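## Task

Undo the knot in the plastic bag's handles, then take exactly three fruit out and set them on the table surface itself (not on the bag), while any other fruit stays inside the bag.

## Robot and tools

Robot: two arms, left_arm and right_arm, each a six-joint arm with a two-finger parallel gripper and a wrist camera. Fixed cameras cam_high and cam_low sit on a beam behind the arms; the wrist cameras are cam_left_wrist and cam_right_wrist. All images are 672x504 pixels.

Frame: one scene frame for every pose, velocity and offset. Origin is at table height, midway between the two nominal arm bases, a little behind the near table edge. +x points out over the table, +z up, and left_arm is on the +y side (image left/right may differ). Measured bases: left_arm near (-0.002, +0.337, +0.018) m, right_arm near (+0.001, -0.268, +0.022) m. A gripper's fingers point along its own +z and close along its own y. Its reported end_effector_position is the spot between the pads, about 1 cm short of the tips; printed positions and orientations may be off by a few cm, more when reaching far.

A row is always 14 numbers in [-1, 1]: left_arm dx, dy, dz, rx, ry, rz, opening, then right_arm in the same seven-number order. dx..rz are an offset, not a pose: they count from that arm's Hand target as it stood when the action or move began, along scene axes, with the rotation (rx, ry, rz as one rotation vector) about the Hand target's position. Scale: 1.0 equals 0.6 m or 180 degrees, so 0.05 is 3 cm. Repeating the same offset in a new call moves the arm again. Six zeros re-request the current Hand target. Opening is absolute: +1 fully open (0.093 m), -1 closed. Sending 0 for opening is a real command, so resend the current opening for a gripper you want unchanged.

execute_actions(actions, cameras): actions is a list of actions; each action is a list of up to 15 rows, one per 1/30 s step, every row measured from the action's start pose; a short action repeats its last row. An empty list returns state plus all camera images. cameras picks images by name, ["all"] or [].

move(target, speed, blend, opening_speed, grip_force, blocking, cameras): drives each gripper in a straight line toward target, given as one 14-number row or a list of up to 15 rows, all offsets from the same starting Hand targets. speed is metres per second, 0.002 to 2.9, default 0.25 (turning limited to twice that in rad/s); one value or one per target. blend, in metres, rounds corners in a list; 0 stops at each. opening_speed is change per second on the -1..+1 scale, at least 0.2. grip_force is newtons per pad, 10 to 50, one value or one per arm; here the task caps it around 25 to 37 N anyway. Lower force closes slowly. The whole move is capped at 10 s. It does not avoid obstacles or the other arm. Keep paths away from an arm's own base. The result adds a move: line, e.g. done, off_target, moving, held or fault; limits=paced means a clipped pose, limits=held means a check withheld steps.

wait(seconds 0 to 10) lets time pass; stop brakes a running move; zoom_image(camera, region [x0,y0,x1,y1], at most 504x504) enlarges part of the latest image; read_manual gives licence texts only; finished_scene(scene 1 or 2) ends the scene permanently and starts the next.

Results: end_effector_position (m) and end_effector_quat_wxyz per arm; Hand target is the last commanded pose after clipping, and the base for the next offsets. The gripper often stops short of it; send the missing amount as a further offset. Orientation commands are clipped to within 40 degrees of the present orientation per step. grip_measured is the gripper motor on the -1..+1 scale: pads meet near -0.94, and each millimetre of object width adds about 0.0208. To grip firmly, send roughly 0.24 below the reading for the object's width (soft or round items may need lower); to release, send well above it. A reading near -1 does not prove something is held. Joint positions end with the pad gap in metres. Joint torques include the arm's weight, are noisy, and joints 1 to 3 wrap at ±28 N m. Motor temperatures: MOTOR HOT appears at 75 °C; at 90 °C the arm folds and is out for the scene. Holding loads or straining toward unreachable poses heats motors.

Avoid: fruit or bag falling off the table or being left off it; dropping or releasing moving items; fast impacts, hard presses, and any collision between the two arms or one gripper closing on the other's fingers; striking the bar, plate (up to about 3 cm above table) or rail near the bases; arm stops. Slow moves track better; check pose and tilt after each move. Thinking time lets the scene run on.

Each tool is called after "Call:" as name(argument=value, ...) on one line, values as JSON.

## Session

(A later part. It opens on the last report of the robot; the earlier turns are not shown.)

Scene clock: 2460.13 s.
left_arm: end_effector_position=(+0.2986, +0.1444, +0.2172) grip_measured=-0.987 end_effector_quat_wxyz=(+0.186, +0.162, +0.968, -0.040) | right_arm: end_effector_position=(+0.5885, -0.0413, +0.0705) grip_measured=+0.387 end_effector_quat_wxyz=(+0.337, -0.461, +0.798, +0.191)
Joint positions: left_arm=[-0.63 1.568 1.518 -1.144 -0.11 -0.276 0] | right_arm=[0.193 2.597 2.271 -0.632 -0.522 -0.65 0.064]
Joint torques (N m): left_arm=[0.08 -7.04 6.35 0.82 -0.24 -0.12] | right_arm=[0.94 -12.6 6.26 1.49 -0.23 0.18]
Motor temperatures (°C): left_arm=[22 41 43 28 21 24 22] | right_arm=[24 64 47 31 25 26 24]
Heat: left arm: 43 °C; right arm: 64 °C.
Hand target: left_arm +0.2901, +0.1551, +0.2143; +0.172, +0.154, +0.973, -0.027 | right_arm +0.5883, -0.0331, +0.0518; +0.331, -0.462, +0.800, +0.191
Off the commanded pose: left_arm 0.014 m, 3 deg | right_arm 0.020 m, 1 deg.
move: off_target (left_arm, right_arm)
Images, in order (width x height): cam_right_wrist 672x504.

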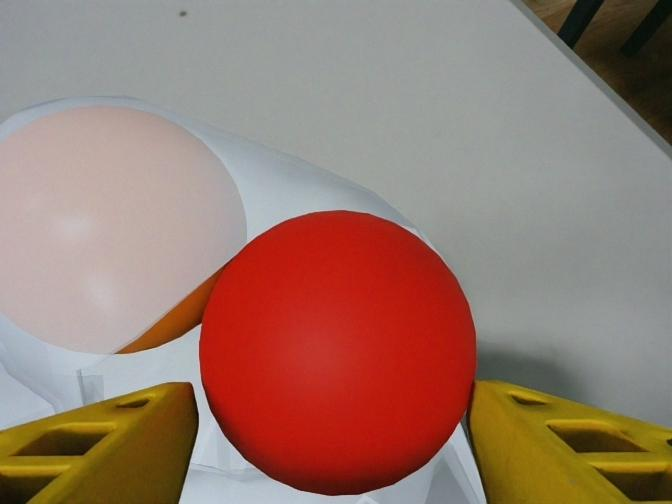

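Call:
move(target=[0, 0, 0, 0, 0, 0, -1, 0.0008, 0.0205, -0.025, 0, 0, 0, 0.8], speed=0.02, opening_speed=0.45, cameras=["cam_right_wrist"])

Scene clock: 2472.60 s.
left_arm: end_effector_position=(+0.2986, +0.1444, +0.2172) grip_measured=-0.987 end_effector_quat_wxyz=(+0.186, +0.162, +0.968, -0.040) | right_arm: end_effector_position=(+0.5880, -0.0285, +0.0536) grip_measured=+0.797 end_effector_quat_wxyz=(+0.335, -0.461, +0.799, +0.194)
Joint positions: left_arm=[-0.63 1.568 1.518 -1.144 -0.11 -0.276 0] | right_arm=[0.214 2.63 2.267 -0.591 -0.514 -0.63 0.083]
Joint torques (N m): left_arm=[0.14 -7.04 6.3 0.84 -0.24 -0.11] | right_arm=[1.11 -12.71 6.94 1.46 -0.18 0.23]
Motor temperatures (°C): left_arm=[22 41 42 28 21 24 22] | right_arm=[24 64 45 32 25 26 24]
Heat: left arm: 42 °C; right arm: 64 °C.
Hand target: left_arm +0.2901, +0.1551, +0.2143; +0.172, +0.154, +0.973, -0.027 | right_arm +0.5888, -0.0208, +0.0369; +0.331, -0.462, +0.800, +0.191
Off the commanded pose: left_arm 0.014 m, 3 deg | right_arm 0.018 m, 1 deg.
move: off_target (left_arm, right_arm)
Images, in order (width x height): cam_right_wrist 672x504.

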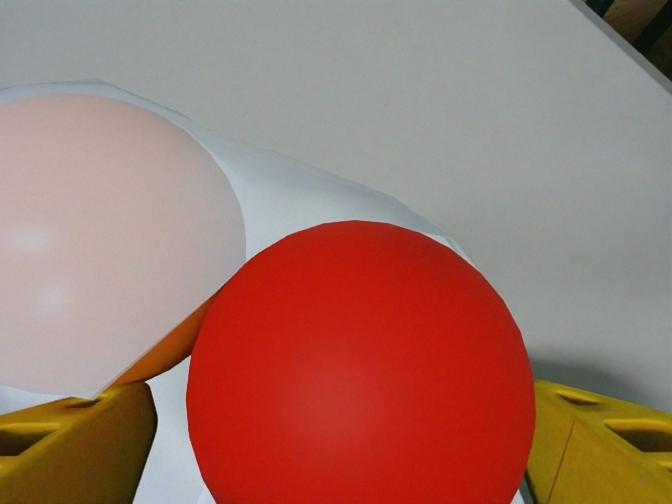

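Call:
move(target=[0, 0, 0, 0, 0, 0, -1, 0.0053, 0.015, -0.0155, 0, 0, 0, 0.9], speed=0.02, opening_speed=0.4, cameras=["cam_right_wrist"])

Scene clock: 2485.57 s.
left_arm: end_effector_position=(+0.2986, +0.1444, +0.2172) grip_measured=-0.987 end_effector_quat_wxyz=(+0.186, +0.162, +0.968, -0.040) | right_arm: end_effector_position=(+0.5850, -0.0207, +0.0336) grip_measured=+0.897 end_effector_quat_wxyz=(+0.322, -0.459, +0.804, +0.198)
Joint positions: left_arm=[-0.63 1.568 1.518 -1.144 -0.11 -0.276 0] | right_arm=[0.228 2.67 2.276 -0.582 -0.508 -0.616 0.088]
Joint torques (N m): left_arm=[0.14 -7.04 6.35 0.83 -0.25 -0.13] | right_arm=[1.16 -12.78 9.94 1.47 -0.19 0.22]
Motor temperatures (°C): left_arm=[22 41 42 28 21 24 22] | right_arm=[24 64 45 33 25 26 24]
Heat: left arm: 42 °C; right arm: 64 °C.
Hand target: left_arm +0.2901, +0.1551, +0.2143; +0.172, +0.154, +0.973, -0.027 | right_arm +0.5919, -0.0118, +0.0275; +0.331, -0.462, +0.800, +0.191
Off the commanded pose: left_arm 0.014 m, 3 deg | right_arm 0.013 m, 1 deg.
move: off_target (left_arm, right_arm)
Images, in order (width x height): cam_right_wrist 672x504.

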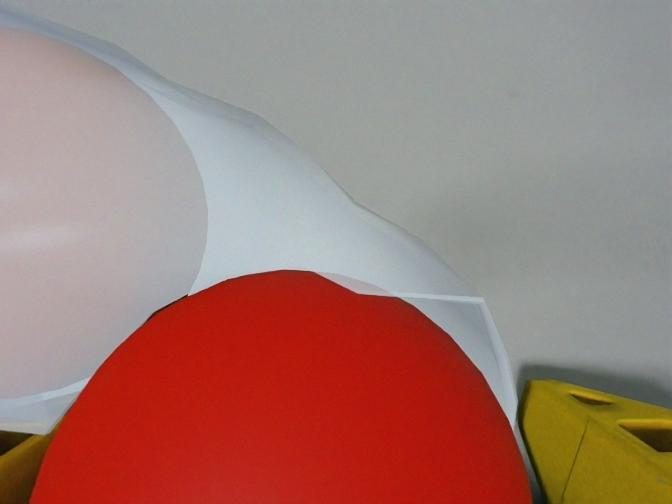

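Call:
move(target=[0, 0, 0, 0, 0, 0, -1, -0.022, -0.038, 0.055, 0, 0, 0, 0.9], speed=0.05, cameras=["cam_right_wrist"])

Scene clock: 2505.77 s.
left_arm: end_effector_position=(+0.2986, +0.1444, +0.2172) grip_measured=-0.987 end_effector_quat_wxyz=(+0.186, +0.162, +0.968, -0.040) | right_arm: end_effector_position=(+0.5766, -0.0320, +0.0280) grip_measured=+0.897 end_effector_quat_wxyz=(+0.310, -0.457, +0.810, +0.198)
Joint positions: left_arm=[-0.63 1.568 1.518 -1.144 -0.11 -0.276 0] | right_arm=[0.214 2.635 2.203 -0.577 -0.508 -0.627 0.088]
Joint torques (N m): left_arm=[0.09 -7.01 6.37 0.8 -0.24 -0.11] | right_arm=[-0.73 -20.57 5.81 1.12 -0.33 0.04]
Motor temperatures (°C): left_arm=[22 40 42 27 21 24 22] | right_arm=[24 67 45 32 25 26 24]
Heat: left arm: 42 °C; right arm: 67 °C.
Hand target: left_arm +0.2901, +0.1551, +0.2143; +0.172, +0.154, +0.973, -0.027 | right_arm +0.5787, -0.0345, +0.0605; +0.331, -0.462, +0.800, +0.191
Off the commanded pose: left_arm 0.014 m, 3 deg | right_arm 0.033 m, 3 deg.
move: off_target (left_arm, right_arm)
Images, in order (width x height): cam_right_wrist 672x504.

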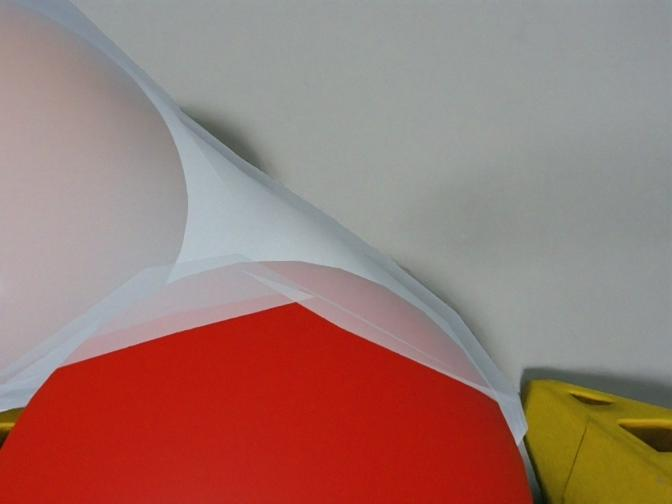

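Call:
execute_actions(actions=[], cameras=["cam_right_wrist", "cam_high"])

Scene clock: 2530.57 s.
left_arm: end_effector_position=(+0.2986, +0.1444, +0.2172) grip_measured=-0.987 end_effector_quat_wxyz=(+0.186, +0.162, +0.968, -0.040) | right_arm: end_effector_position=(+0.5766, -0.0320, +0.0280) grip_measured=+0.897 end_effector_quat_wxyz=(+0.310, -0.457, +0.810, +0.198)
Joint positions: left_arm=[-0.63 1.568 1.518 -1.144 -0.11 -0.276 0] | right_arm=[0.214 2.635 2.203 -0.577 -0.508 -0.627 0.088]
Joint velocities: within noise
Joint torques (N m): left_arm=[0.16 -6.94 6.2 0.82 -0.24 -0.12] | right_arm=[-0.64 -20.53 5.68 1.1 -0.36 0.02]
Motor temperatures (°C): left_arm=[22 40 42 27 21 24 22] | right_arm=[24 81 43 31 25 26 24]
Heat: left arm: 42 °C; right arm: 81 °C. Fold the right arm in close to its base, or ease its load, before you think long.
Hand target: left_arm +0.2901, +0.1551, +0.2143; +0.172, +0.154, +0.973, -0.027 | right_arm +0.5787, -0.0345, +0.0605; +0.331, -0.462, +0.800, +0.191
Tool commands: left_gripper/opening=-1.0 right_gripper/opening=+0.9
Off the commanded pose: left_arm 0.014 m, 3 deg | right_arm 0.033 m, 3 deg.
MOTOR HOT: joint 2 (shoulder) of the right arm reports 81 °C; the controller's stop level is 90 °C. To cool a motor, set the load down, stop pushing, or move to a pose that needs little force.
Images, in order (width x height): cam_high 672x504, cam_right_wrist 672x504.

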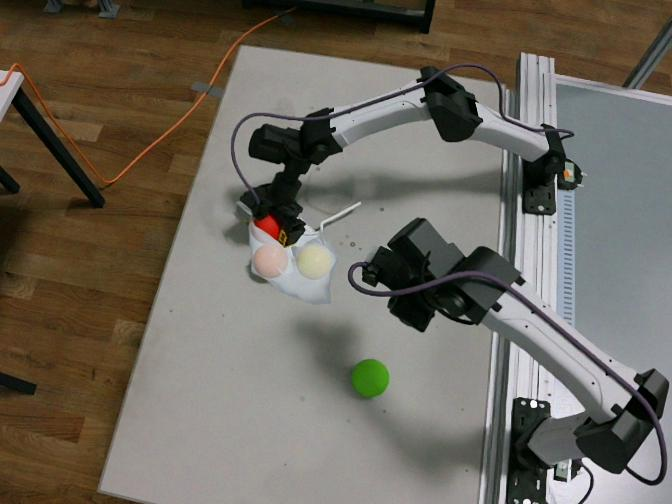

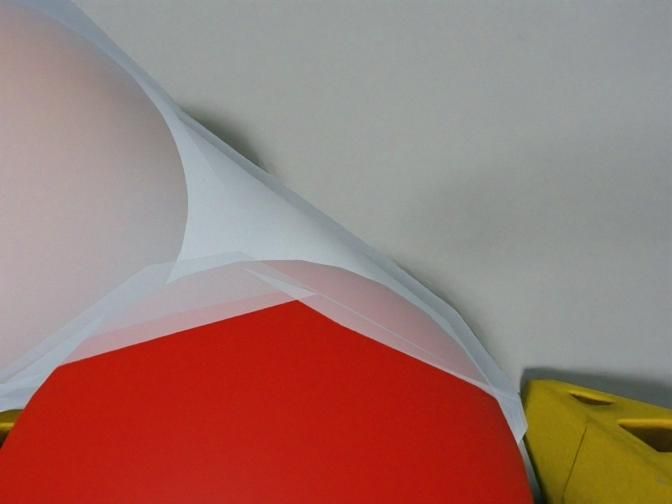

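Call:
move(target=[[0,0,0,0,0,0,-1, -0.02,-0.03,0.1167,0,0,0,0.9],[0,0,0,0,0,0,-1, -0.4828,-0.4425,0.2192,-0.0579,0.1005,-0.3298,0.9]], speed=[0.12, 0.25], blend=[0.03, 0], cameras=["all"])

Scene clock: 2542.93 s.
left_arm: end_effector_position=(+0.2986, +0.1444, +0.2172) grip_measured=-0.987 end_effector_quat_wxyz=(+0.186, +0.162, +0.968, -0.040) | right_arm: end_effector_position=(+0.3006, -0.2974, +0.1965) grip_measured=+0.897 end_effector_quat_wxyz=(+0.232, -0.009, +0.973, +0.003)
Joint positions: left_arm=[-0.63 1.568 1.518 -1.144 -0.11 -0.276 0] | right_arm=[-0.154 1.253 1.128 -0.971 -0.042 -0.124 0.088]
Joint torques (N m): left_arm=[0.14 -6.98 6.32 0.82 -0.25 -0.11] | right_arm=[-1.06 -5.63 5.59 0.86 0.05 0.2]
Motor temperatures (°C): left_arm=[22 40 42 27 21 24 22] | right_arm=[24 85 43 31 25 26 24]
Heat: left arm: 42 °C; right arm: 85 °C. Fold the right arm in close to its base, or ease its load, before you think long.
Hand target: left_arm +0.2901, +0.1551, +0.2143; +0.172, +0.154, +0.973, -0.027 | right_arm +0.2891, -0.3000, +0.1920; +0.217, +0.000, +0.976, +0.000
Off the commanded pose: left_arm 0.014 m, 3 deg | right_arm 0.013 m, 2 deg.
MOTOR HOT: still on. Joint 2 (shoulder) of the right arm reports 85 °C.
move: off_target (left_arm, right_arm)

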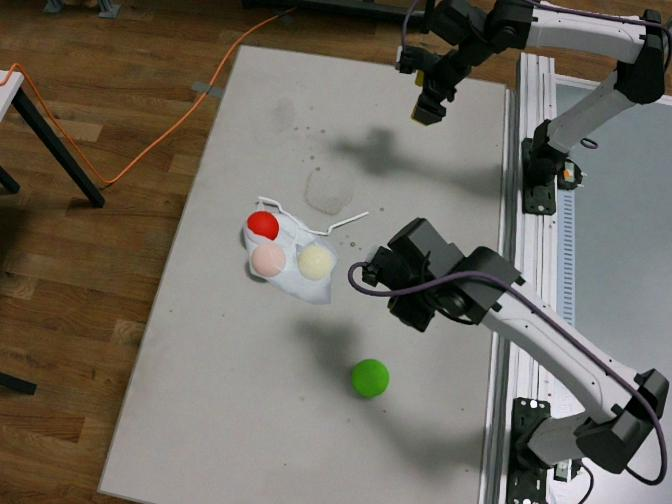

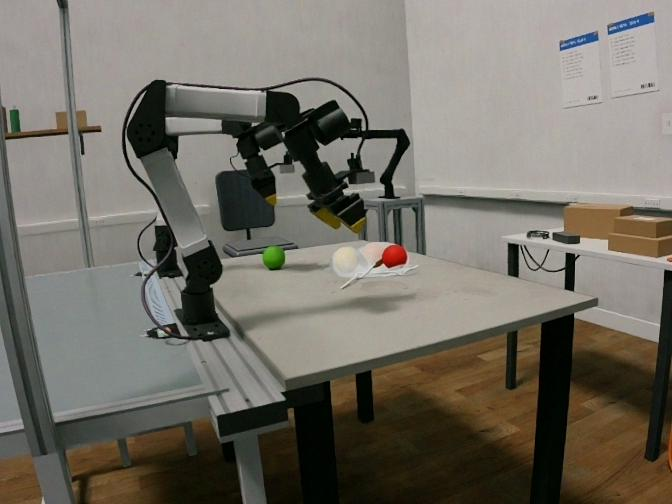

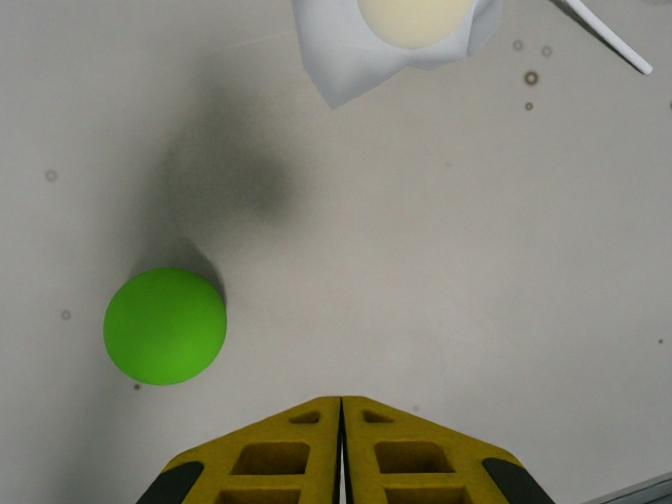

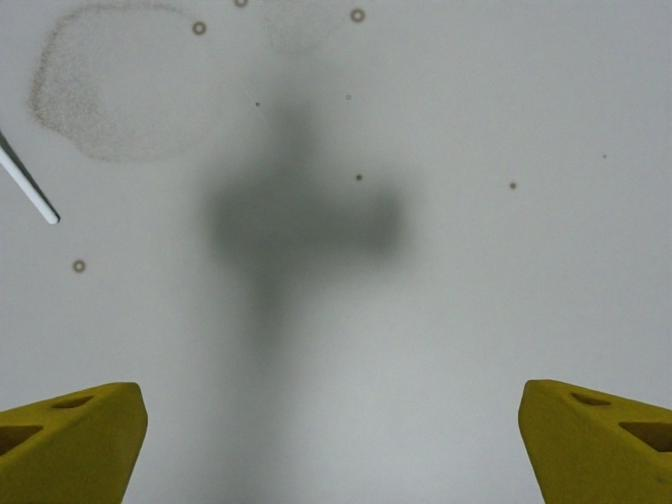

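Call:
zoom_image(camera="cam_high", region=[210, 170, 400, 330])

Call:
wait(seconds=10, cameras=[])

Scaled by 2.653 from the camera's 672x504 image, which has a finer 960x720 frame.

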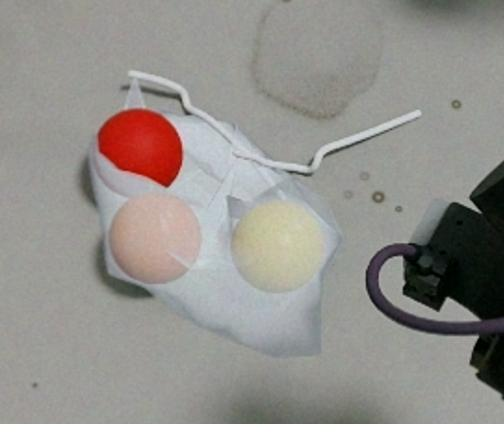

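Scene clock: 2559.20 s.
left_arm: end_effector_position=(+0.2986, +0.1444, +0.2172) grip_measured=-0.987 end_effector_quat_wxyz=(+0.186, +0.162, +0.968, -0.040) | right_arm: end_effector_position=(+0.3006, -0.2974, +0.1964) grip_measured=+0.897 end_effector_quat_wxyz=(+0.232, -0.009, +0.973, +0.003)
Joint positions: left_arm=[-0.63 1.568 1.518 -1.144 -0.11 -0.276 0] | right_arm=[-0.154 1.253 1.128 -0.972 -0.042 -0.124 0.088]
Joint torques (N m): left_arm=[0.1 -6.95 6.28 0.83 -0.24 -0.11] | right_arm=[-1.22 -5.55 5.45 0.8 0.04 0.2]
Motor temperatures (°C): left_arm=[22 40 42 27 21 24 22] | right_arm=[24 75 43 30 25 26 24]
Heat: left arm: 42 °C; right arm: 75 °C. Fold the right arm in close to its base, or ease its load, before you think long.
Hand target: left_arm +0.2901, +0.1551, +0.2143; +0.172, +0.154, +0.973, -0.027 | right_arm +0.2891, -0.3000, +0.1920; +0.217, +0.000, +0.976, +0.000
Tool commands: left_gripper/opening=-1.0 right_gripper/opening=+0.9
Off the commanded pose: left_arm 0.014 m, 3 deg | right_arm 0.013 m, 2 deg.
MOTOR HOT: still on. Joint 2 (shoulder) of the right arm reports 75 °C.
wait: 10.00 s; at rest from the start
No camera images: "cameras" was empty.

Call:
wait(seconds=6, cameras=[])

Scene clock: 2594.13 s.
left_arm: end_effector_position=(+0.2986, +0.1444, +0.2172) grip_measured=-0.987 end_effector_quat_wxyz=(+0.186, +0.162, +0.968, -0.040) | right_arm: end_effector_position=(+0.3006, -0.2974, +0.1964) grip_measured=+0.897 end_effector_quat_wxyz=(+0.232, -0.009, +0.973, +0.003)
Joint positions: left_arm=[-0.63 1.568 1.518 -1.144 -0.11 -0.276 0] | right_arm=[-0.154 1.253 1.128 -0.972 -0.042 -0.124 0.088]
Joint torques (N m): left_arm=[0.18 -7.01 6.28 0.83 -0.24 -0.11] | right_arm=[-1.16 -5.6 5.6 0.81 0.05 0.23]
Motor temperatures (°C): left_arm=[22 40 42 27 21 24 22] | right_arm=[24 63 42 30 25 26 24]
Heat: left arm: 42 °C; right arm: 63 °C.
Hand target: left_arm +0.2901, +0.1551, +0.2143; +0.172, +0.154, +0.973, -0.027 | right_arm +0.2891, -0.3000, +0.1920; +0.217, +0.000, +0.976, +0.000
Tool commands: left_gripper/opening=-1.0 right_gripper/opening=+0.9
Off the commanded pose: left_arm 0.014 m, 3 deg | right_arm 0.013 m, 2 deg.
MOTOR HOT: cleared for the motors of the right arm.
wait: 6.00 s; at rest from the start
No camera images: "cameras" was empty.

Call:
move(target=[0,0,0,0,0,0,-1, 0.4455,0.3807,-0.1533,0.0509,-0.1091,0.2745,-0.67], speed=0.25, cameras=["cam_right_wrist"])

Scene clock: 2606.87 s.
left_arm: end_effector_position=(+0.2986, +0.1444, +0.2172) grip_measured=-0.987 end_effector_quat_wxyz=(+0.186, +0.162, +0.968, -0.040) | right_arm: end_effector_position=(+0.5531, -0.0805, +0.1009) grip_measured=-0.667 end_effector_quat_wxyz=(+0.352, -0.378, +0.841, +0.159)
Joint positions: left_arm=[-0.63 1.568 1.518 -1.144 -0.11 -0.276 0] | right_arm=[0.169 2.268 1.79 -0.409 -0.419 -0.49 0.013]
Joint torques (N m): left_arm=[0.18 -6.98 6.28 0.81 -0.23 -0.12] | right_arm=[0.46 -11.1 9.87 1.32 -0.4 0.04]
Motor temperatures (°C): left_arm=[22 40 42 27 21 24 22] | right_arm=[24 61 42 30 25 26 24]
Heat: left arm: 42 °C; right arm: 61 °C.
Hand target: left_arm +0.2901, +0.1551, +0.2143; +0.172, +0.154, +0.973, -0.027 | right_arm +0.5563, -0.0716, +0.0999; +0.354, -0.389, +0.834, +0.166
Off the commanded pose: left_arm 0.014 m, 3 deg | right_arm 0.010 m, 2 deg.
move: off_target (left_arm)
Images, in order (width x height): cam_right_wrist 672x504.

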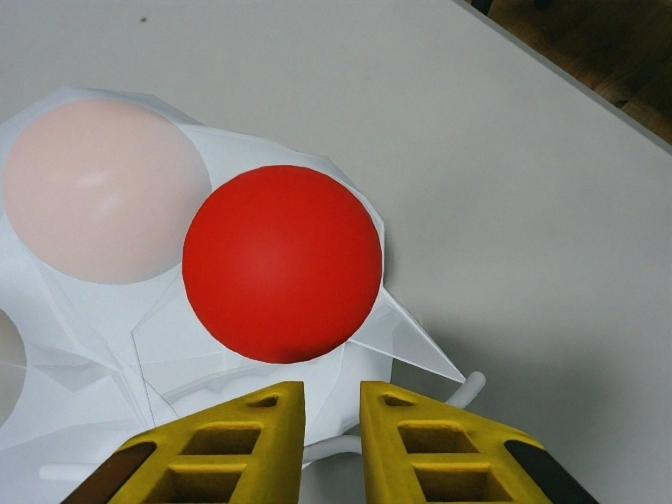

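Call:
zoom_image(camera="cam_right_wrist", region=[150, 130, 490, 400])

Scaled by 1.482 from the camera's 672x504 image, which has a finer 960x720 frame.

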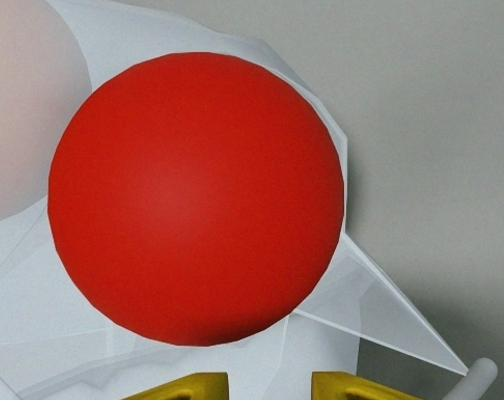

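Call:
move(target=[0,0,0,0,0,0,-1, -0.0020,0.0450,-0.0385,0,0,0,-0.67], speed=0.1, cameras=["cam_right_wrist"])

Scene clock: 2638.57 s.
left_arm: end_effector_position=(+0.2986, +0.1444, +0.2172) grip_measured=-0.987 end_effector_quat_wxyz=(+0.186, +0.162, +0.968, -0.040) | right_arm: end_effector_position=(+0.5487, -0.0507, +0.0816) grip_measured=-0.667 end_effector_quat_wxyz=(+0.346, -0.389, +0.837, +0.169)
Joint positions: left_arm=[-0.63 1.568 1.518 -1.144 -0.11 -0.276 0] | right_arm=[0.222 2.314 1.79 -0.364 -0.412 -0.465 0.013]
Joint torques (N m): left_arm=[0.18 -6.95 6.31 0.84 -0.24 -0.11] | right_arm=[0.58 -11.44 8.29 1.61 -0.17 0.19]
Motor temperatures (°C): left_arm=[22 40 42 27 21 24 22] | right_arm=[24 68 46 31 25 26 24]
Heat: left arm: 42 °C; right arm: 68 °C.
Hand target: left_arm +0.2901, +0.1551, +0.2143; +0.172, +0.154, +0.973, -0.027 | right_arm +0.5552, -0.0446, +0.0768; +0.354, -0.388, +0.834, +0.166
Off the commanded pose: left_arm 0.014 m, 3 deg | right_arm 0.010 m, 1 deg.
move: off_target (left_arm)
Images, in order (width x height): cam_right_wrist 672x504.

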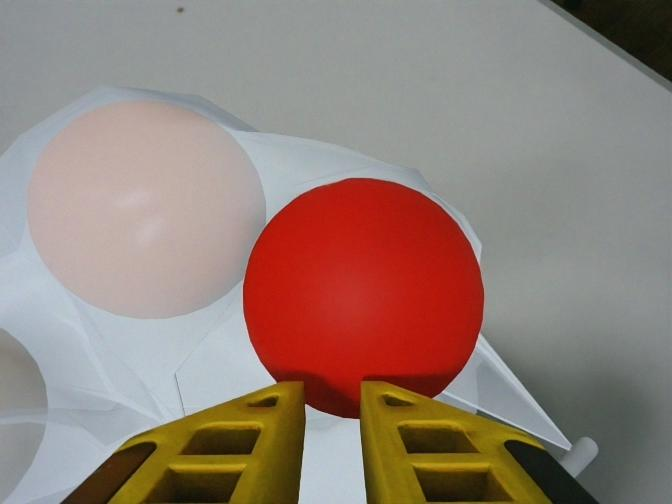

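Call:
move(target=[0,0,0,0,0,0,-1, 0.0193,-0.0060,-0.0132,0,0,0,-0.58], speed=0.05, cameras=["cam_right_wrist"])

Scene clock: 2646.87 s.
left_arm: end_effector_position=(+0.2986, +0.1444, +0.2172) grip_measured=-0.987 end_effector_quat_wxyz=(+0.186, +0.162, +0.968, -0.040) | right_arm: end_effector_position=(+0.5563, -0.0485, +0.0707) grip_measured=-0.583 end_effector_quat_wxyz=(+0.344, -0.389, +0.838, +0.169)
Joint positions: left_arm=[-0.63 1.568 1.518 -1.144 -0.11 -0.276 0] | right_arm=[0.222 2.362 1.832 -0.361 -0.412 -0.465 0.017]
Joint torques (N m): left_arm=[0.12 -7.05 6.32 0.8 -0.23 -0.11] | right_arm=[-0.61 -11.26 9.99 1.53 -0.23 0.09]
Motor temperatures (°C): left_arm=[22 40 42 27 21 24 22] | right_arm=[24 68 46 32 25 26 24]
Heat: left arm: 42 °C; right arm: 68 °C.
Hand target: left_arm +0.2901, +0.1551, +0.2143; +0.172, +0.154, +0.973, -0.027 | right_arm +0.5667, -0.0482, +0.0688; +0.354, -0.388, +0.834, +0.166
Off the commanded pose: left_arm 0.014 m, 3 deg | right_arm 0.011 m, 1 deg.
move: off_target (left_arm, right_arm)
Images, in order (width x height): cam_right_wrist 672x504.

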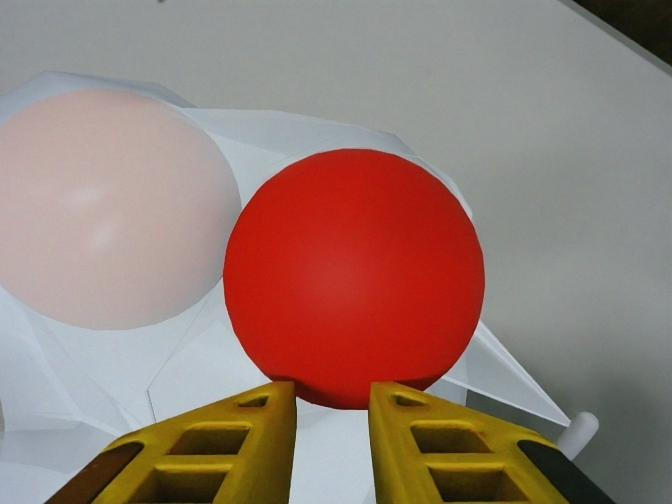

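Call:
move(target=[0,0,0,0,0,0,-1, 0.0217,0.0067,0.0017,0,0,0,-0.15], speed=0.05, cameras=["cam_right_wrist"])

Scene clock: 2653.13 s.
left_arm: end_effector_position=(+0.2986, +0.1444, +0.2172) grip_measured=-0.987 end_effector_quat_wxyz=(+0.186, +0.162, +0.968, -0.040) | right_arm: end_effector_position=(+0.5781, -0.0427, +0.0789) grip_measured=-0.153 end_effector_quat_wxyz=(+0.367, -0.390, +0.828, +0.165)
Joint positions: left_arm=[-0.63 1.568 1.518 -1.144 -0.11 -0.276 0] | right_arm=[0.222 2.421 1.94 -0.361 -0.412 -0.465 0.038]
Joint torques (N m): left_arm=[0.13 -6.99 6.32 0.83 -0.24 -0.13] | right_arm=[-0.62 -11.81 10.17 1.14 -0.22 0.13]
Motor temperatures (°C): left_arm=[22 40 42 27 21 24 22] | right_arm=[24 68 46 32 25 26 24]
Heat: left arm: 42 °C; right arm: 68 °C.
Hand target: left_arm +0.2901, +0.1551, +0.2143; +0.172, +0.154, +0.973, -0.027 | right_arm +0.5797, -0.0442, +0.0697; +0.354, -0.388, +0.835, +0.166
Off the commanded pose: left_arm 0.014 m, 3 deg | right_arm 0.009 m, 2 deg.
move: off_target (left_arm)
Images, in order (width x height): cam_right_wrist 672x504.

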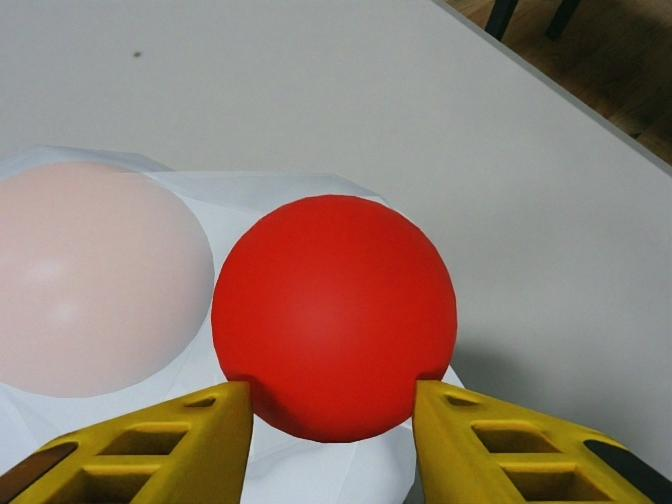

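Call:
move(target=[0,0,0,0,0,0,-1, 0.0085,0.0095,-0.0250,0,0,0,0.18], speed=0.04, cameras=["cam_right_wrist"])

Scene clock: 2658.27 s.
left_arm: end_effector_position=(+0.2986, +0.1444, +0.2172) grip_measured=-0.987 end_effector_quat_wxyz=(+0.186, +0.162, +0.968, -0.040) | right_arm: end_effector_position=(+0.5810, -0.0416, +0.0611) grip_measured=+0.177 end_effector_quat_wxyz=(+0.357, -0.390, +0.832, +0.167)
Joint positions: left_arm=[-0.63 1.568 1.518 -1.144 -0.11 -0.276 0] | right_arm=[0.222 2.468 1.966 -0.361 -0.412 -0.465 0.054]
Joint torques (N m): left_arm=[0.16 -6.98 6.34 0.83 -0.23 -0.1] | right_arm=[0.17 -12.11 9.99 1.32 -0.13 0.19]
Motor temperatures (°C): left_arm=[22 40 42 27 21 24 22] | right_arm=[24 69 46 31 25 26 24]
Heat: left arm: 42 °C; right arm: 69 °C.
Hand target: left_arm +0.2901, +0.1551, +0.2143; +0.172, +0.154, +0.973, -0.027 | right_arm +0.5848, -0.0385, +0.0548; +0.354, -0.388, +0.834, +0.166
Off the commanded pose: left_arm 0.014 m, 3 deg | right_arm 0.008 m, 0 deg.
move: off_target (left_arm)
Images, in order (width x height): cam_right_wrist 672x504.

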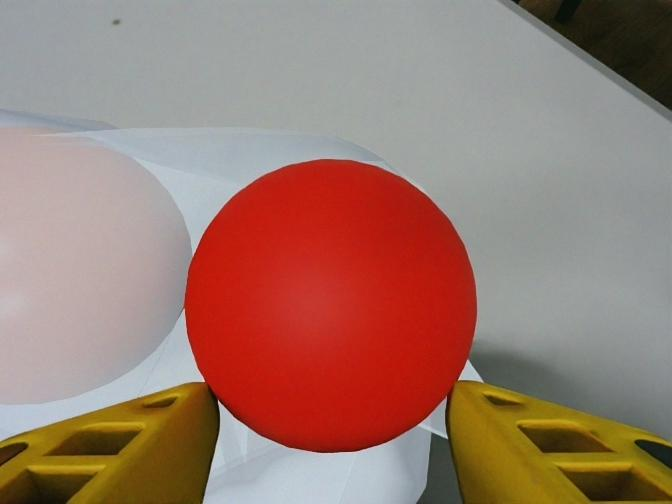

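Call:
move(target=[0,0,0,0,0,0,-1, 0.0160,0.0167,-0.0110,0,0,0,0.50], speed=0.04, cameras=["cam_right_wrist"])

Scene clock: 2662.73 s.
left_arm: end_effector_position=(+0.2986, +0.1444, +0.2172) grip_measured=-0.987 end_effector_quat_wxyz=(+0.186, +0.162, +0.968, -0.040) | right_arm: end_effector_position=(+0.5962, -0.0350, +0.0582) grip_measured=+0.497 end_effector_quat_wxyz=(+0.369, -0.389, +0.828, +0.165)
Joint positions: left_arm=[-0.63 1.568 1.518 -1.144 -0.11 -0.276 0] | right_arm=[0.226 2.532 2.058 -0.361 -0.408 -0.458 0.069]
Joint torques (N m): left_arm=[0.14 -6.98 6.38 0.83 -0.23 -0.13] | right_arm=[1.06 -12.4 10.26 1.14 -0.11 0.2]
Motor temperatures (°C): left_arm=[22 39 42 27 21 24 22] | right_arm=[24 68 46 31 25 26 24]
Heat: left arm: 42 °C; right arm: 68 °C.
Hand target: left_arm +0.2901, +0.1551, +0.2143; +0.172, +0.154, +0.973, -0.027 | right_arm +0.5944, -0.0287, +0.0481; +0.354, -0.388, +0.835, +0.166
Off the commanded pose: left_arm 0.014 m, 3 deg | right_arm 0.012 m, 2 deg.
move: off_target (left_arm, right_arm)
Images, in order (width x height): cam_right_wrist 672x504.

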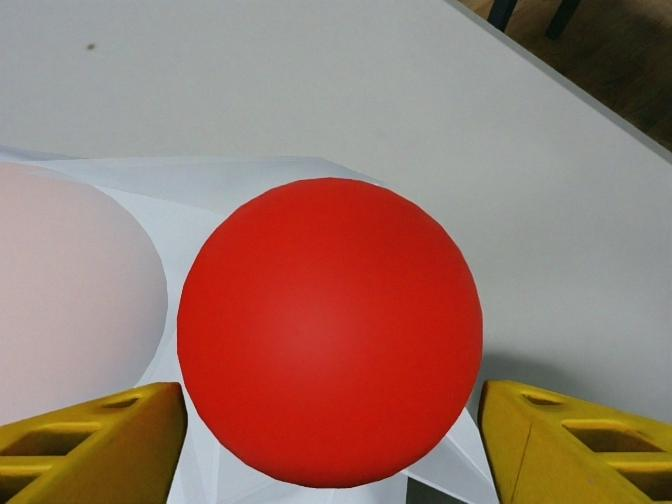

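Call:
move(target=[0,0,0,0,0,0,-1, 0.0137,0.0133,-0.0200,0,0,0,0.60], speed=0.04, cameras=["cam_right_wrist"])

Scene clock: 2669.00 s.
left_arm: end_effector_position=(+0.2986, +0.1444, +0.2172) grip_measured=-0.987 end_effector_quat_wxyz=(+0.186, +0.162, +0.968, -0.040) | right_arm: end_effector_position=(+0.6059, -0.0272, +0.0479) grip_measured=+0.597 end_effector_quat_wxyz=(+0.372, -0.389, +0.827, +0.164)
Joint positions: left_arm=[-0.63 1.568 1.518 -1.144 -0.11 -0.276 0] | right_arm=[0.235 2.599 2.137 -0.365 -0.401 -0.45 0.074]
Joint torques (N m): left_arm=[0.18 -6.99 6.3 0.81 -0.22 -0.11] | right_arm=[1.03 -12.88 10.15 1.1 -0.14 0.24]
Motor temperatures (°C): left_arm=[22 39 42 27 21 24 22] | right_arm=[24 71 46 31 25 26 24]
Heat: left arm: 42 °C; right arm: 71 °C.
Hand target: left_arm +0.2901, +0.1551, +0.2143; +0.172, +0.154, +0.973, -0.027 | right_arm +0.6027, -0.0206, +0.0364; +0.354, -0.388, +0.834, +0.166
Off the commanded pose: left_arm 0.014 m, 3 deg | right_arm 0.014 m, 2 deg.
move: off_target (left_arm, right_arm)
Images, in order (width x height): cam_right_wrist 672x504.

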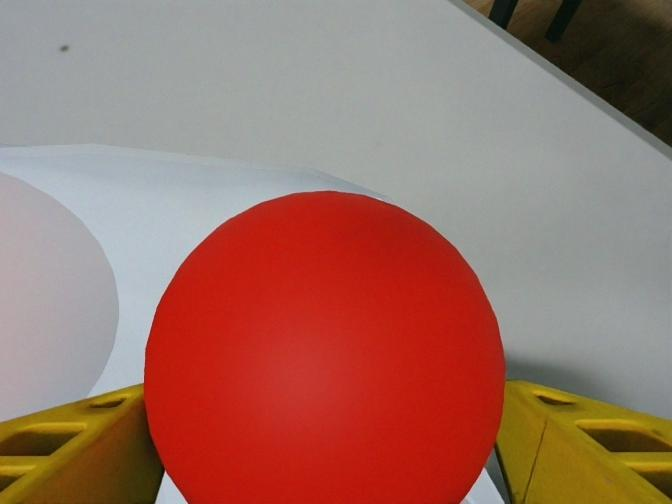

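Call:
move(target=[0,0,0,0,0,0,-1, 0.0117,0.0117,-0.0200,0,0,0,0.70], speed=0.04, cameras=["cam_right_wrist"])

Scene clock: 2674.47 s.
left_arm: end_effector_position=(+0.2986, +0.1444, +0.2172) grip_measured=-0.987 end_effector_quat_wxyz=(+0.186, +0.162, +0.968, -0.040) | right_arm: end_effector_position=(+0.6141, -0.0214, +0.0371) grip_measured=+0.697 end_effector_quat_wxyz=(+0.373, -0.388, +0.827, +0.164)
Joint positions: left_arm=[-0.63 1.568 1.518 -1.144 -0.11 -0.276 0] | right_arm=[0.241 2.662 2.214 -0.374 -0.395 -0.443 0.079]
Joint torques (N m): left_arm=[0.13 -7.05 6.34 0.82 -0.24 -0.14] | right_arm=[1.11 -12.94 10.03 1.13 -0.1 0.23]
Motor temperatures (°C): left_arm=[22 39 42 27 21 24 22] | right_arm=[24 72 46 31 25 26 24]
Heat: left arm: 42 °C; right arm: 72 °C.
Hand target: left_arm +0.2901, +0.1551, +0.2143; +0.172, +0.154, +0.973, -0.027 | right_arm +0.6097, -0.0137, +0.0242; +0.354, -0.388, +0.834, +0.166
Off the commanded pose: left_arm 0.014 m, 3 deg | right_arm 0.016 m, 2 deg.
move: off_target (left_arm, right_arm)
Images, in order (width x height): cam_right_wrist 672x504.

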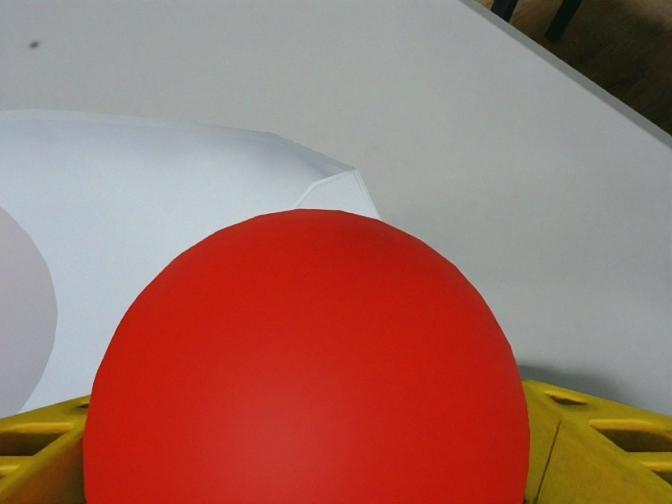

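Call:
move(target=[0,0,0,0,0,0,-1, 0,0,0,0,0,0,0.2], speed=0.05, opening_speed=0.5, cameras=["cam_right_wrist"])

Scene clock: 2678.90 s.
left_arm: end_effector_position=(+0.2986, +0.1444, +0.2172) grip_measured=-0.987 end_effector_quat_wxyz=(+0.186, +0.162, +0.968, -0.040) | right_arm: end_effector_position=(+0.6138, -0.0215, +0.0367) grip_measured=+0.310 end_effector_quat_wxyz=(+0.372, -0.388, +0.828, +0.164)
Joint positions: left_arm=[-0.63 1.568 1.518 -1.144 -0.11 -0.276 0] | right_arm=[0.241 2.662 2.214 -0.376 -0.395 -0.443 0.06]
Joint torques (N m): left_arm=[0.23 -7.01 6.31 0.81 -0.24 -0.12] | right_arm=[1.24 -12.78 10.1 1.09 -0.11 0.24]
Motor temperatures (°C): left_arm=[22 39 42 27 21 24 22] | right_arm=[24 73 46 31 25 26 24]
Heat: left arm: 42 °C; right arm: 73 °C.
Hand target: left_arm +0.2901, +0.1551, +0.2143; +0.172, +0.154, +0.973, -0.027 | right_arm +0.6097, -0.0136, +0.0242; +0.354, -0.388, +0.834, +0.166
Off the commanded pose: left_arm 0.014 m, 3 deg | right_arm 0.015 m, 2 deg.
move: off_target (left_arm, right_arm)
Images, in order (width x height): cam_right_wrist 672x504.

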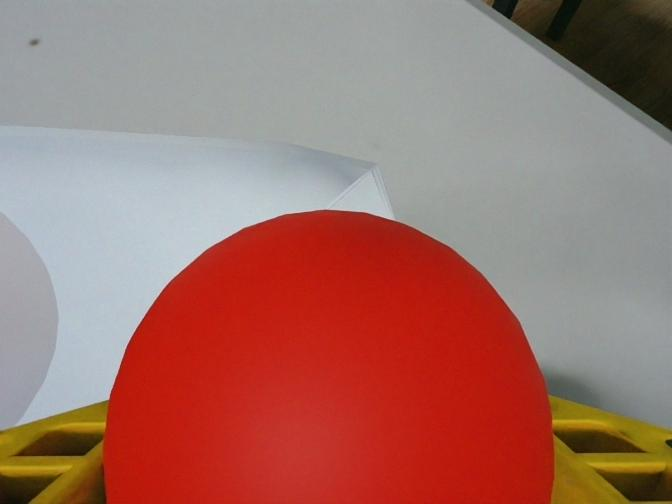

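Call:
move(target=[[0,0,0,0,0,0,-1, -0.015,-0.015,0.15,0,0,0,0.2],[0,0,0,0,0,0,-1, -0.15,-0.12,0.20,0,0,0,0.2]], speed=[0.06,0.12], blend=[0.03,0], cameras=["cam_right_wrist","cam_high"])

Scene clock: 2687.40 s.
left_arm: end_effector_position=(+0.2986, +0.1444, +0.2172) grip_measured=-0.987 end_effector_quat_wxyz=(+0.186, +0.162, +0.968, -0.040) | right_arm: end_effector_position=(+0.5155, -0.0871, +0.1175) grip_measured=+0.310 end_effector_quat_wxyz=(+0.317, -0.381, +0.852, +0.166)
Joint positions: left_arm=[-0.63 1.568 1.518 -1.144 -0.11 -0.276 0] | right_arm=[0.172 2.147 1.702 -0.52 -0.421 -0.5 0.06]
Joint torques (N m): left_arm=[0.17 -7.06 6.38 0.81 -0.23 -0.11] | right_arm=[-0.68 -16.31 6.04 1.59 -0.5 0.05]
Motor temperatures (°C): left_arm=[22 39 42 27 21 24 22] | right_arm=[24 76 46 31 25 26 24]
Heat: left arm: 42 °C; right arm: 76 °C. Fold the right arm in close to its base, or ease its load, before you think long.
Hand target: left_arm +0.2901, +0.1551, +0.2143; +0.172, +0.154, +0.973, -0.027 | right_arm +0.5198, -0.0856, +0.1444; +0.354, -0.388, +0.834, +0.166
Off the commanded pose: left_arm 0.014 m, 3 deg | right_arm 0.027 m, 5 deg.
MOTOR HOT: joint 2 (shoulder) of the right arm reports 76 °C; the controller's stop level is 90 °C. To cool a motor, set the load down, stop pushing, or move to a pose that needs little force.
move: off_target (left_arm, right_arm)
Images, in order (width x height): cam_high 672x504, cam_right_wrist 672x504.

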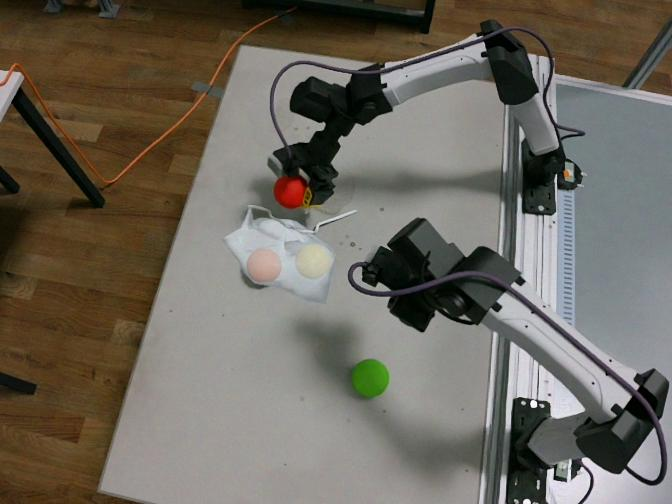

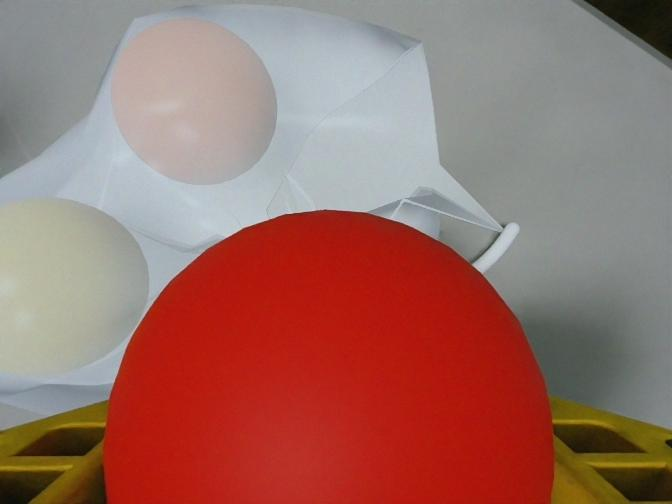

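Call:
move(target=[0,0,0,0,0,0,-1, -0.2663,-0.3240,-0.0073,-0.0509,0.1091,-0.2745,0.2], speed=0.2, cameras=["cam_right_wrist"])

Scene clock: 2694.27 s.
left_arm: end_effector_position=(+0.2986, +0.1444, +0.2172) grip_measured=-0.987 end_effector_quat_wxyz=(+0.186, +0.162, +0.968, -0.040) | right_arm: end_effector_position=(+0.3696, -0.2765, +0.1355) grip_measured=+0.310 end_effector_quat_wxyz=(+0.220, -0.008, +0.976, +0.004)
Joint positions: left_arm=[-0.63 1.568 1.518 -1.144 -0.11 -0.276 0] | right_arm=[-0.061 1.544 1.136 -0.711 0 -0.038 0.06]
Joint torques (N m): left_arm=[0.14 -7.04 6.37 0.83 -0.24 -0.1] | right_arm=[-0.87 -9.72 5.98 0.81 0.09 0.24]
Motor temperatures (°C): left_arm=[22 39 42 27 21 24 22] | right_arm=[24 75 46 31 25 26 24]
Heat: left arm: 42 °C; right arm: 75 °C. Fold the right arm in close to its base, or ease its load, before you think long.
Hand target: left_arm +0.2901, +0.1551, +0.2143; +0.172, +0.154, +0.973, -0.027 | right_arm +0.3600, -0.2800, +0.1400; +0.217, +0.001, +0.976, +0.000
Off the commanded pose: left_arm 0.014 m, 3 deg | right_arm 0.011 m, 1 deg.
MOTOR HOT: still on. Joint 2 (shoulder) of the right arm reports 75 °C.
move: off_target (left_arm, right_arm)
Images, in order (width x height): cam_right_wrist 672x504.

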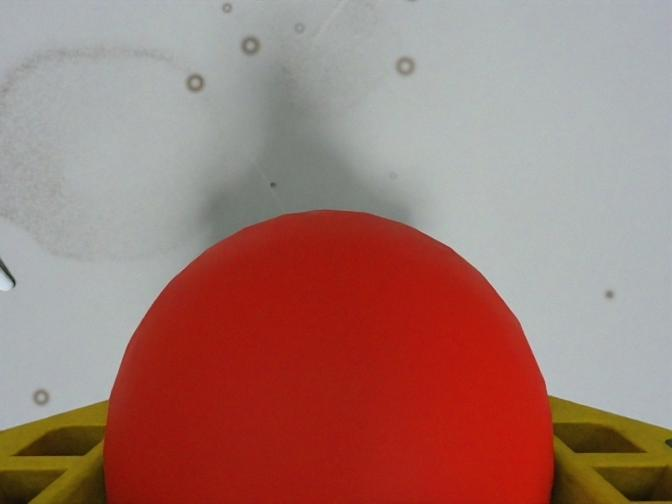

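Call:
move(target=[0,0,0,0,0,0,-1, 0,0,-0.1417,0,0,0,0.2], speed=0.1, cameras=[])

Call:
move(target=[0,0,0,0,0,0,-1, 0,0,-0.0200,0,0,0,0.2], speed=0.03, cameras=["cam_right_wrist"])

Scene clock: 2698.83 s.
left_arm: end_effector_position=(+0.2986, +0.1444, +0.2172) grip_measured=-0.987 end_effector_quat_wxyz=(+0.186, +0.162, +0.968, -0.040) | right_arm: end_effector_position=(+0.3568, -0.2764, +0.0588) grip_measured=+0.310 end_effector_quat_wxyz=(+0.211, -0.006, +0.978, +0.003)
Joint positions: left_arm=[-0.63 1.568 1.518 -1.144 -0.11 -0.276 0] | right_arm=[-0.065 1.609 0.886 -0.415 0 -0.038 0.06]
Joint torques (N m): left_arm=[0.17 -7.05 6.27 0.83 -0.23 -0.13] | right_arm=[-1.09 -5.87 5.6 1.28 0.07 0.17]
Motor temperatures (°C): left_arm=[22 39 42 27 21 24 22] | right_arm=[24 74 45 31 25 26 24]
Heat: left arm: 42 °C; right arm: 74 °C. Fold the right arm in close to its base, or ease its load, before you think long.
Hand target: left_arm +0.2901, +0.1551, +0.2143; +0.172, +0.154, +0.973, -0.027 | right_arm +0.3599, -0.2799, +0.0549; +0.217, +0.000, +0.976, +0.000
Off the commanded pose: left_arm 0.014 m, 3 deg | right_arm 0.006 m, 1 deg.
MOTOR HOT: still on. Joint 2 (shoulder) of the right arm reports 74 °C.
move: off_target (left_arm)
No camera images: "cameras" was empty.

Scene clock: 2699.87 s.
left_arm: end_effector_position=(+0.2986, +0.1444, +0.2172) grip_measured=-0.987 end_effector_quat_wxyz=(+0.186, +0.162, +0.968, -0.040) | right_arm: end_effector_position=(+0.3578, -0.2762, +0.0480) grip_measured=+0.310 end_effector_quat_wxyz=(+0.212, -0.005, +0.977, +0.003)
Joint positions: left_arm=[-0.63 1.568 1.518 -1.144 -0.11 -0.276 0] | right_arm=[-0.065 1.633 0.861 -0.362 0 -0.038 0.06]
Joint torques (N m): left_arm=[0.1 -7.02 6.31 0.82 -0.25 -0.13] | right_arm=[-1.16 -5.83 5.23 1.36 0.06 0.14]
Motor temperatures (°C): left_arm=[22 39 42 27 21 24 22] | right_arm=[24 73 45 31 25 26 24]
Heat: left arm: 42 °C; right arm: 73 °C. Fold the right arm in close to its base, or ease its load, before you think long.
Hand target: left_arm +0.2901, +0.1551, +0.2143; +0.172, +0.154, +0.973, -0.027 | right_arm +0.3599, -0.2799, +0.0430; +0.217, +0.000, +0.976, +0.000
Off the commanded pose: left_arm 0.014 m, 3 deg | right_arm 0.007 m, 1 deg.
MOTOR HOT: still on. Joint 2 (shoulder) of the right arm reports 73 °C.
move: off_target (left_arm)
Images, in order (width x height): cam_right_wrist 672x504.

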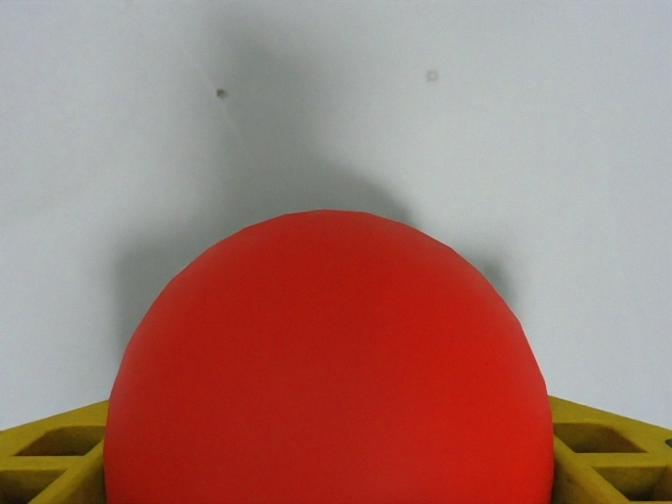

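Call:
move(target=[0,0,0,0,0,0,-1, 0,0,-0.0133,0,0,0,0.2], speed=0.02, cameras=[])

Call:
move(target=[0,0,0,0,0,0,-1, 0,0,-0.0067,0,0,0,0.2], speed=0.02, cameras=["cam_right_wrist"])

Scene clock: 2703.20 s.
left_arm: end_effector_position=(+0.2986, +0.1444, +0.2172) grip_measured=-0.987 end_effector_quat_wxyz=(+0.186, +0.162, +0.968, -0.040) | right_arm: end_effector_position=(+0.3586, -0.2761, +0.0411) grip_measured=+0.310 end_effector_quat_wxyz=(+0.214, -0.005, +0.977, +0.003)
Joint positions: left_arm=[-0.63 1.568 1.518 -1.144 -0.11 -0.276 0] | right_arm=[-0.065 1.649 0.845 -0.326 0 -0.038 0.06]
Joint torques (N m): left_arm=[0.12 -7.04 6.35 0.82 -0.25 -0.11] | right_arm=[-1.06 -5.71 5.18 1.35 0.04 0.14]
Motor temperatures (°C): left_arm=[22 39 42 27 21 24 22] | right_arm=[24 71 45 31 25 26 25]
Heat: left arm: 42 °C; right arm: 71 °C.
Hand target: left_arm +0.2901, +0.1551, +0.2143; +0.172, +0.154, +0.973, -0.027 | right_arm +0.3600, -0.2799, +0.0350; +0.217, +0.000, +0.976, +0.000
Off the commanded pose: left_arm 0.014 m, 3 deg | right_arm 0.007 m, 1 deg.
MOTOR HOT: cleared for the motors of the right arm.
move: off_target (left_arm)
No camera images: "cameras" was empty.

Scene clock: 2703.90 s.
left_arm: end_effector_position=(+0.2986, +0.1444, +0.2172) grip_measured=-0.987 end_effector_quat_wxyz=(+0.186, +0.162, +0.968, -0.040) | right_arm: end_effector_position=(+0.3604, -0.2761, +0.0396) grip_measured=+0.310 end_effector_quat_wxyz=(+0.218, -0.005, +0.976, +0.003)
Joint positions: left_arm=[-0.63 1.568 1.518 -1.144 -0.11 -0.276 0] | right_arm=[-0.065 1.655 0.84 -0.308 0 -0.038 0.06]
Joint torques (N m): left_arm=[0.2 -6.99 6.28 0.84 -0.24 -0.11] | right_arm=[-1.22 -5.3 4.86 1.37 0.04 0.14]
Motor temperatures (°C): left_arm=[22 39 42 27 21 24 22] | right_arm=[24 71 45 31 25 26 25]
Heat: left arm: 42 °C; right arm: 71 °C.
Hand target: left_arm +0.2901, +0.1551, +0.2143; +0.172, +0.154, +0.973, -0.027 | right_arm +0.3600, -0.2799, +0.0310; +0.217, +0.000, +0.976, +0.000
Off the commanded pose: left_arm 0.014 m, 3 deg | right_arm 0.009 m, 1 deg.
move: off_target (left_arm)
Images, in order (width x height): cam_right_wrist 672x504.

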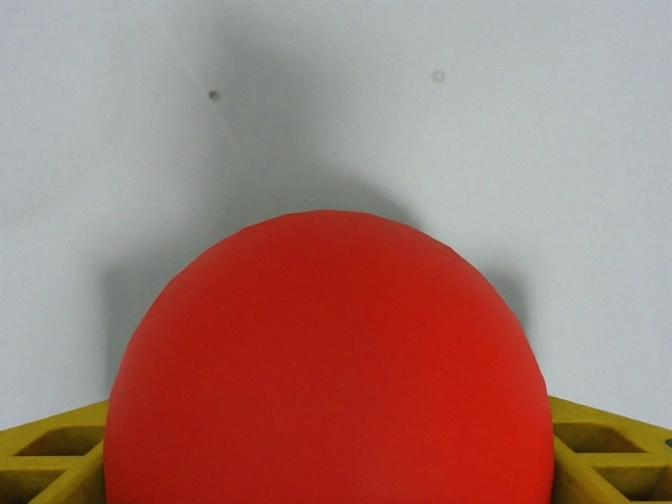

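Call:
move(target=[0,0,0,0,0,0,-1, 0,0,-0.0100,0,0,0,0.2], speed=0.02, cameras=[])

Scene clock: 2710.07 s.
left_arm: end_effector_position=(+0.2986, +0.1444, +0.2172) grip_measured=-0.987 end_effector_quat_wxyz=(+0.186, +0.162, +0.968, -0.040) | right_arm: end_effector_position=(+0.3611, -0.2761, +0.0386) grip_measured=+0.310 end_effector_quat_wxyz=(+0.223, -0.005, +0.975, +0.003)
Joint positions: left_arm=[-0.63 1.568 1.518 -1.144 -0.11 -0.276 0] | right_arm=[-0.065 1.655 0.83 -0.289 0 -0.038 0.06]
Joint torques (N m): left_arm=[0.12 -7.01 6.31 0.82 -0.24 -0.11] | right_arm=[-1.29 -4.4 4.48 1.41 0.08 0.16]
Motor temperatures (°C): left_arm=[22 39 41 27 21 24 22] | right_arm=[24 68 44 31 24 26 25]
Heat: left arm: 41 °C; right arm: 68 °C.
Hand target: left_arm +0.2901, +0.1551, +0.2143; +0.172, +0.154, +0.973, -0.027 | right_arm +0.3600, -0.2799, +0.0250; +0.217, +0.000, +0.976, +0.000
Off the commanded pose: left_arm 0.014 m, 3 deg | right_arm 0.014 m, 1 deg.
move: off_target (left_arm, right_arm)
No camera images: "cameras" was empty.

Call:
move(target=[0,0,0,0,0,0,-1, 0,0,-0.0083,0,0,0,0.2], speed=0.02, cameras=["cam_low"])

Scene clock: 2712.93 s.
left_arm: end_effector_position=(+0.2986, +0.1444, +0.2172) grip_measured=-0.987 end_effector_quat_wxyz=(+0.186, +0.162, +0.968, -0.040) | right_arm: end_effector_position=(+0.3619, -0.2761, +0.0374) grip_measured=+0.310 end_effector_quat_wxyz=(+0.225, -0.005, +0.974, +0.003)
Joint positions: left_arm=[-0.63 1.568 1.518 -1.144 -0.11 -0.276 0] | right_arm=[-0.065 1.658 0.825 -0.276 0 -0.038 0.06]
Joint torques (N m): left_arm=[0.09 -6.95 6.3 0.81 -0.22 -0.11] | right_arm=[-1.1 -3.49 4.15 1.53 0.05 0.15]
Motor temperatures (°C): left_arm=[22 39 41 27 21 24 22] | right_arm=[24 67 44 31 24 26 25]
Heat: left arm: 41 °C; right arm: 67 °C.
Hand target: left_arm +0.2901, +0.1551, +0.2143; +0.172, +0.154, +0.973, -0.027 | right_arm +0.3599, -0.2799, +0.0199; +0.217, +0.000, +0.976, +0.000
Off the commanded pose: left_arm 0.014 m, 3 deg | right_arm 0.018 m, 1 deg.
move: off_target (left_arm, right_arm)
Images, in order (width x height): cam_low 672x504.

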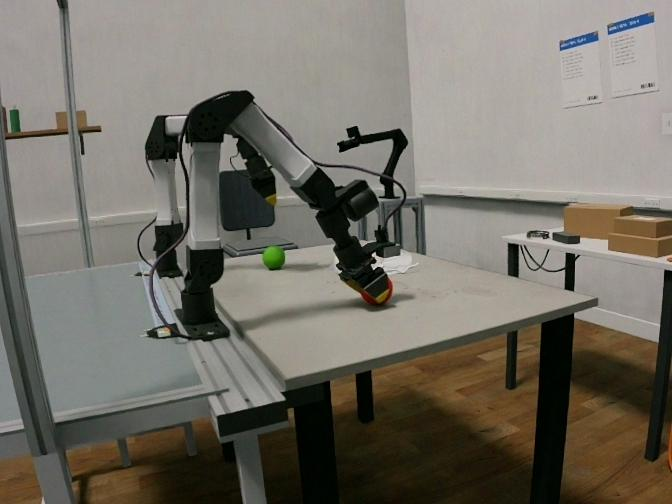

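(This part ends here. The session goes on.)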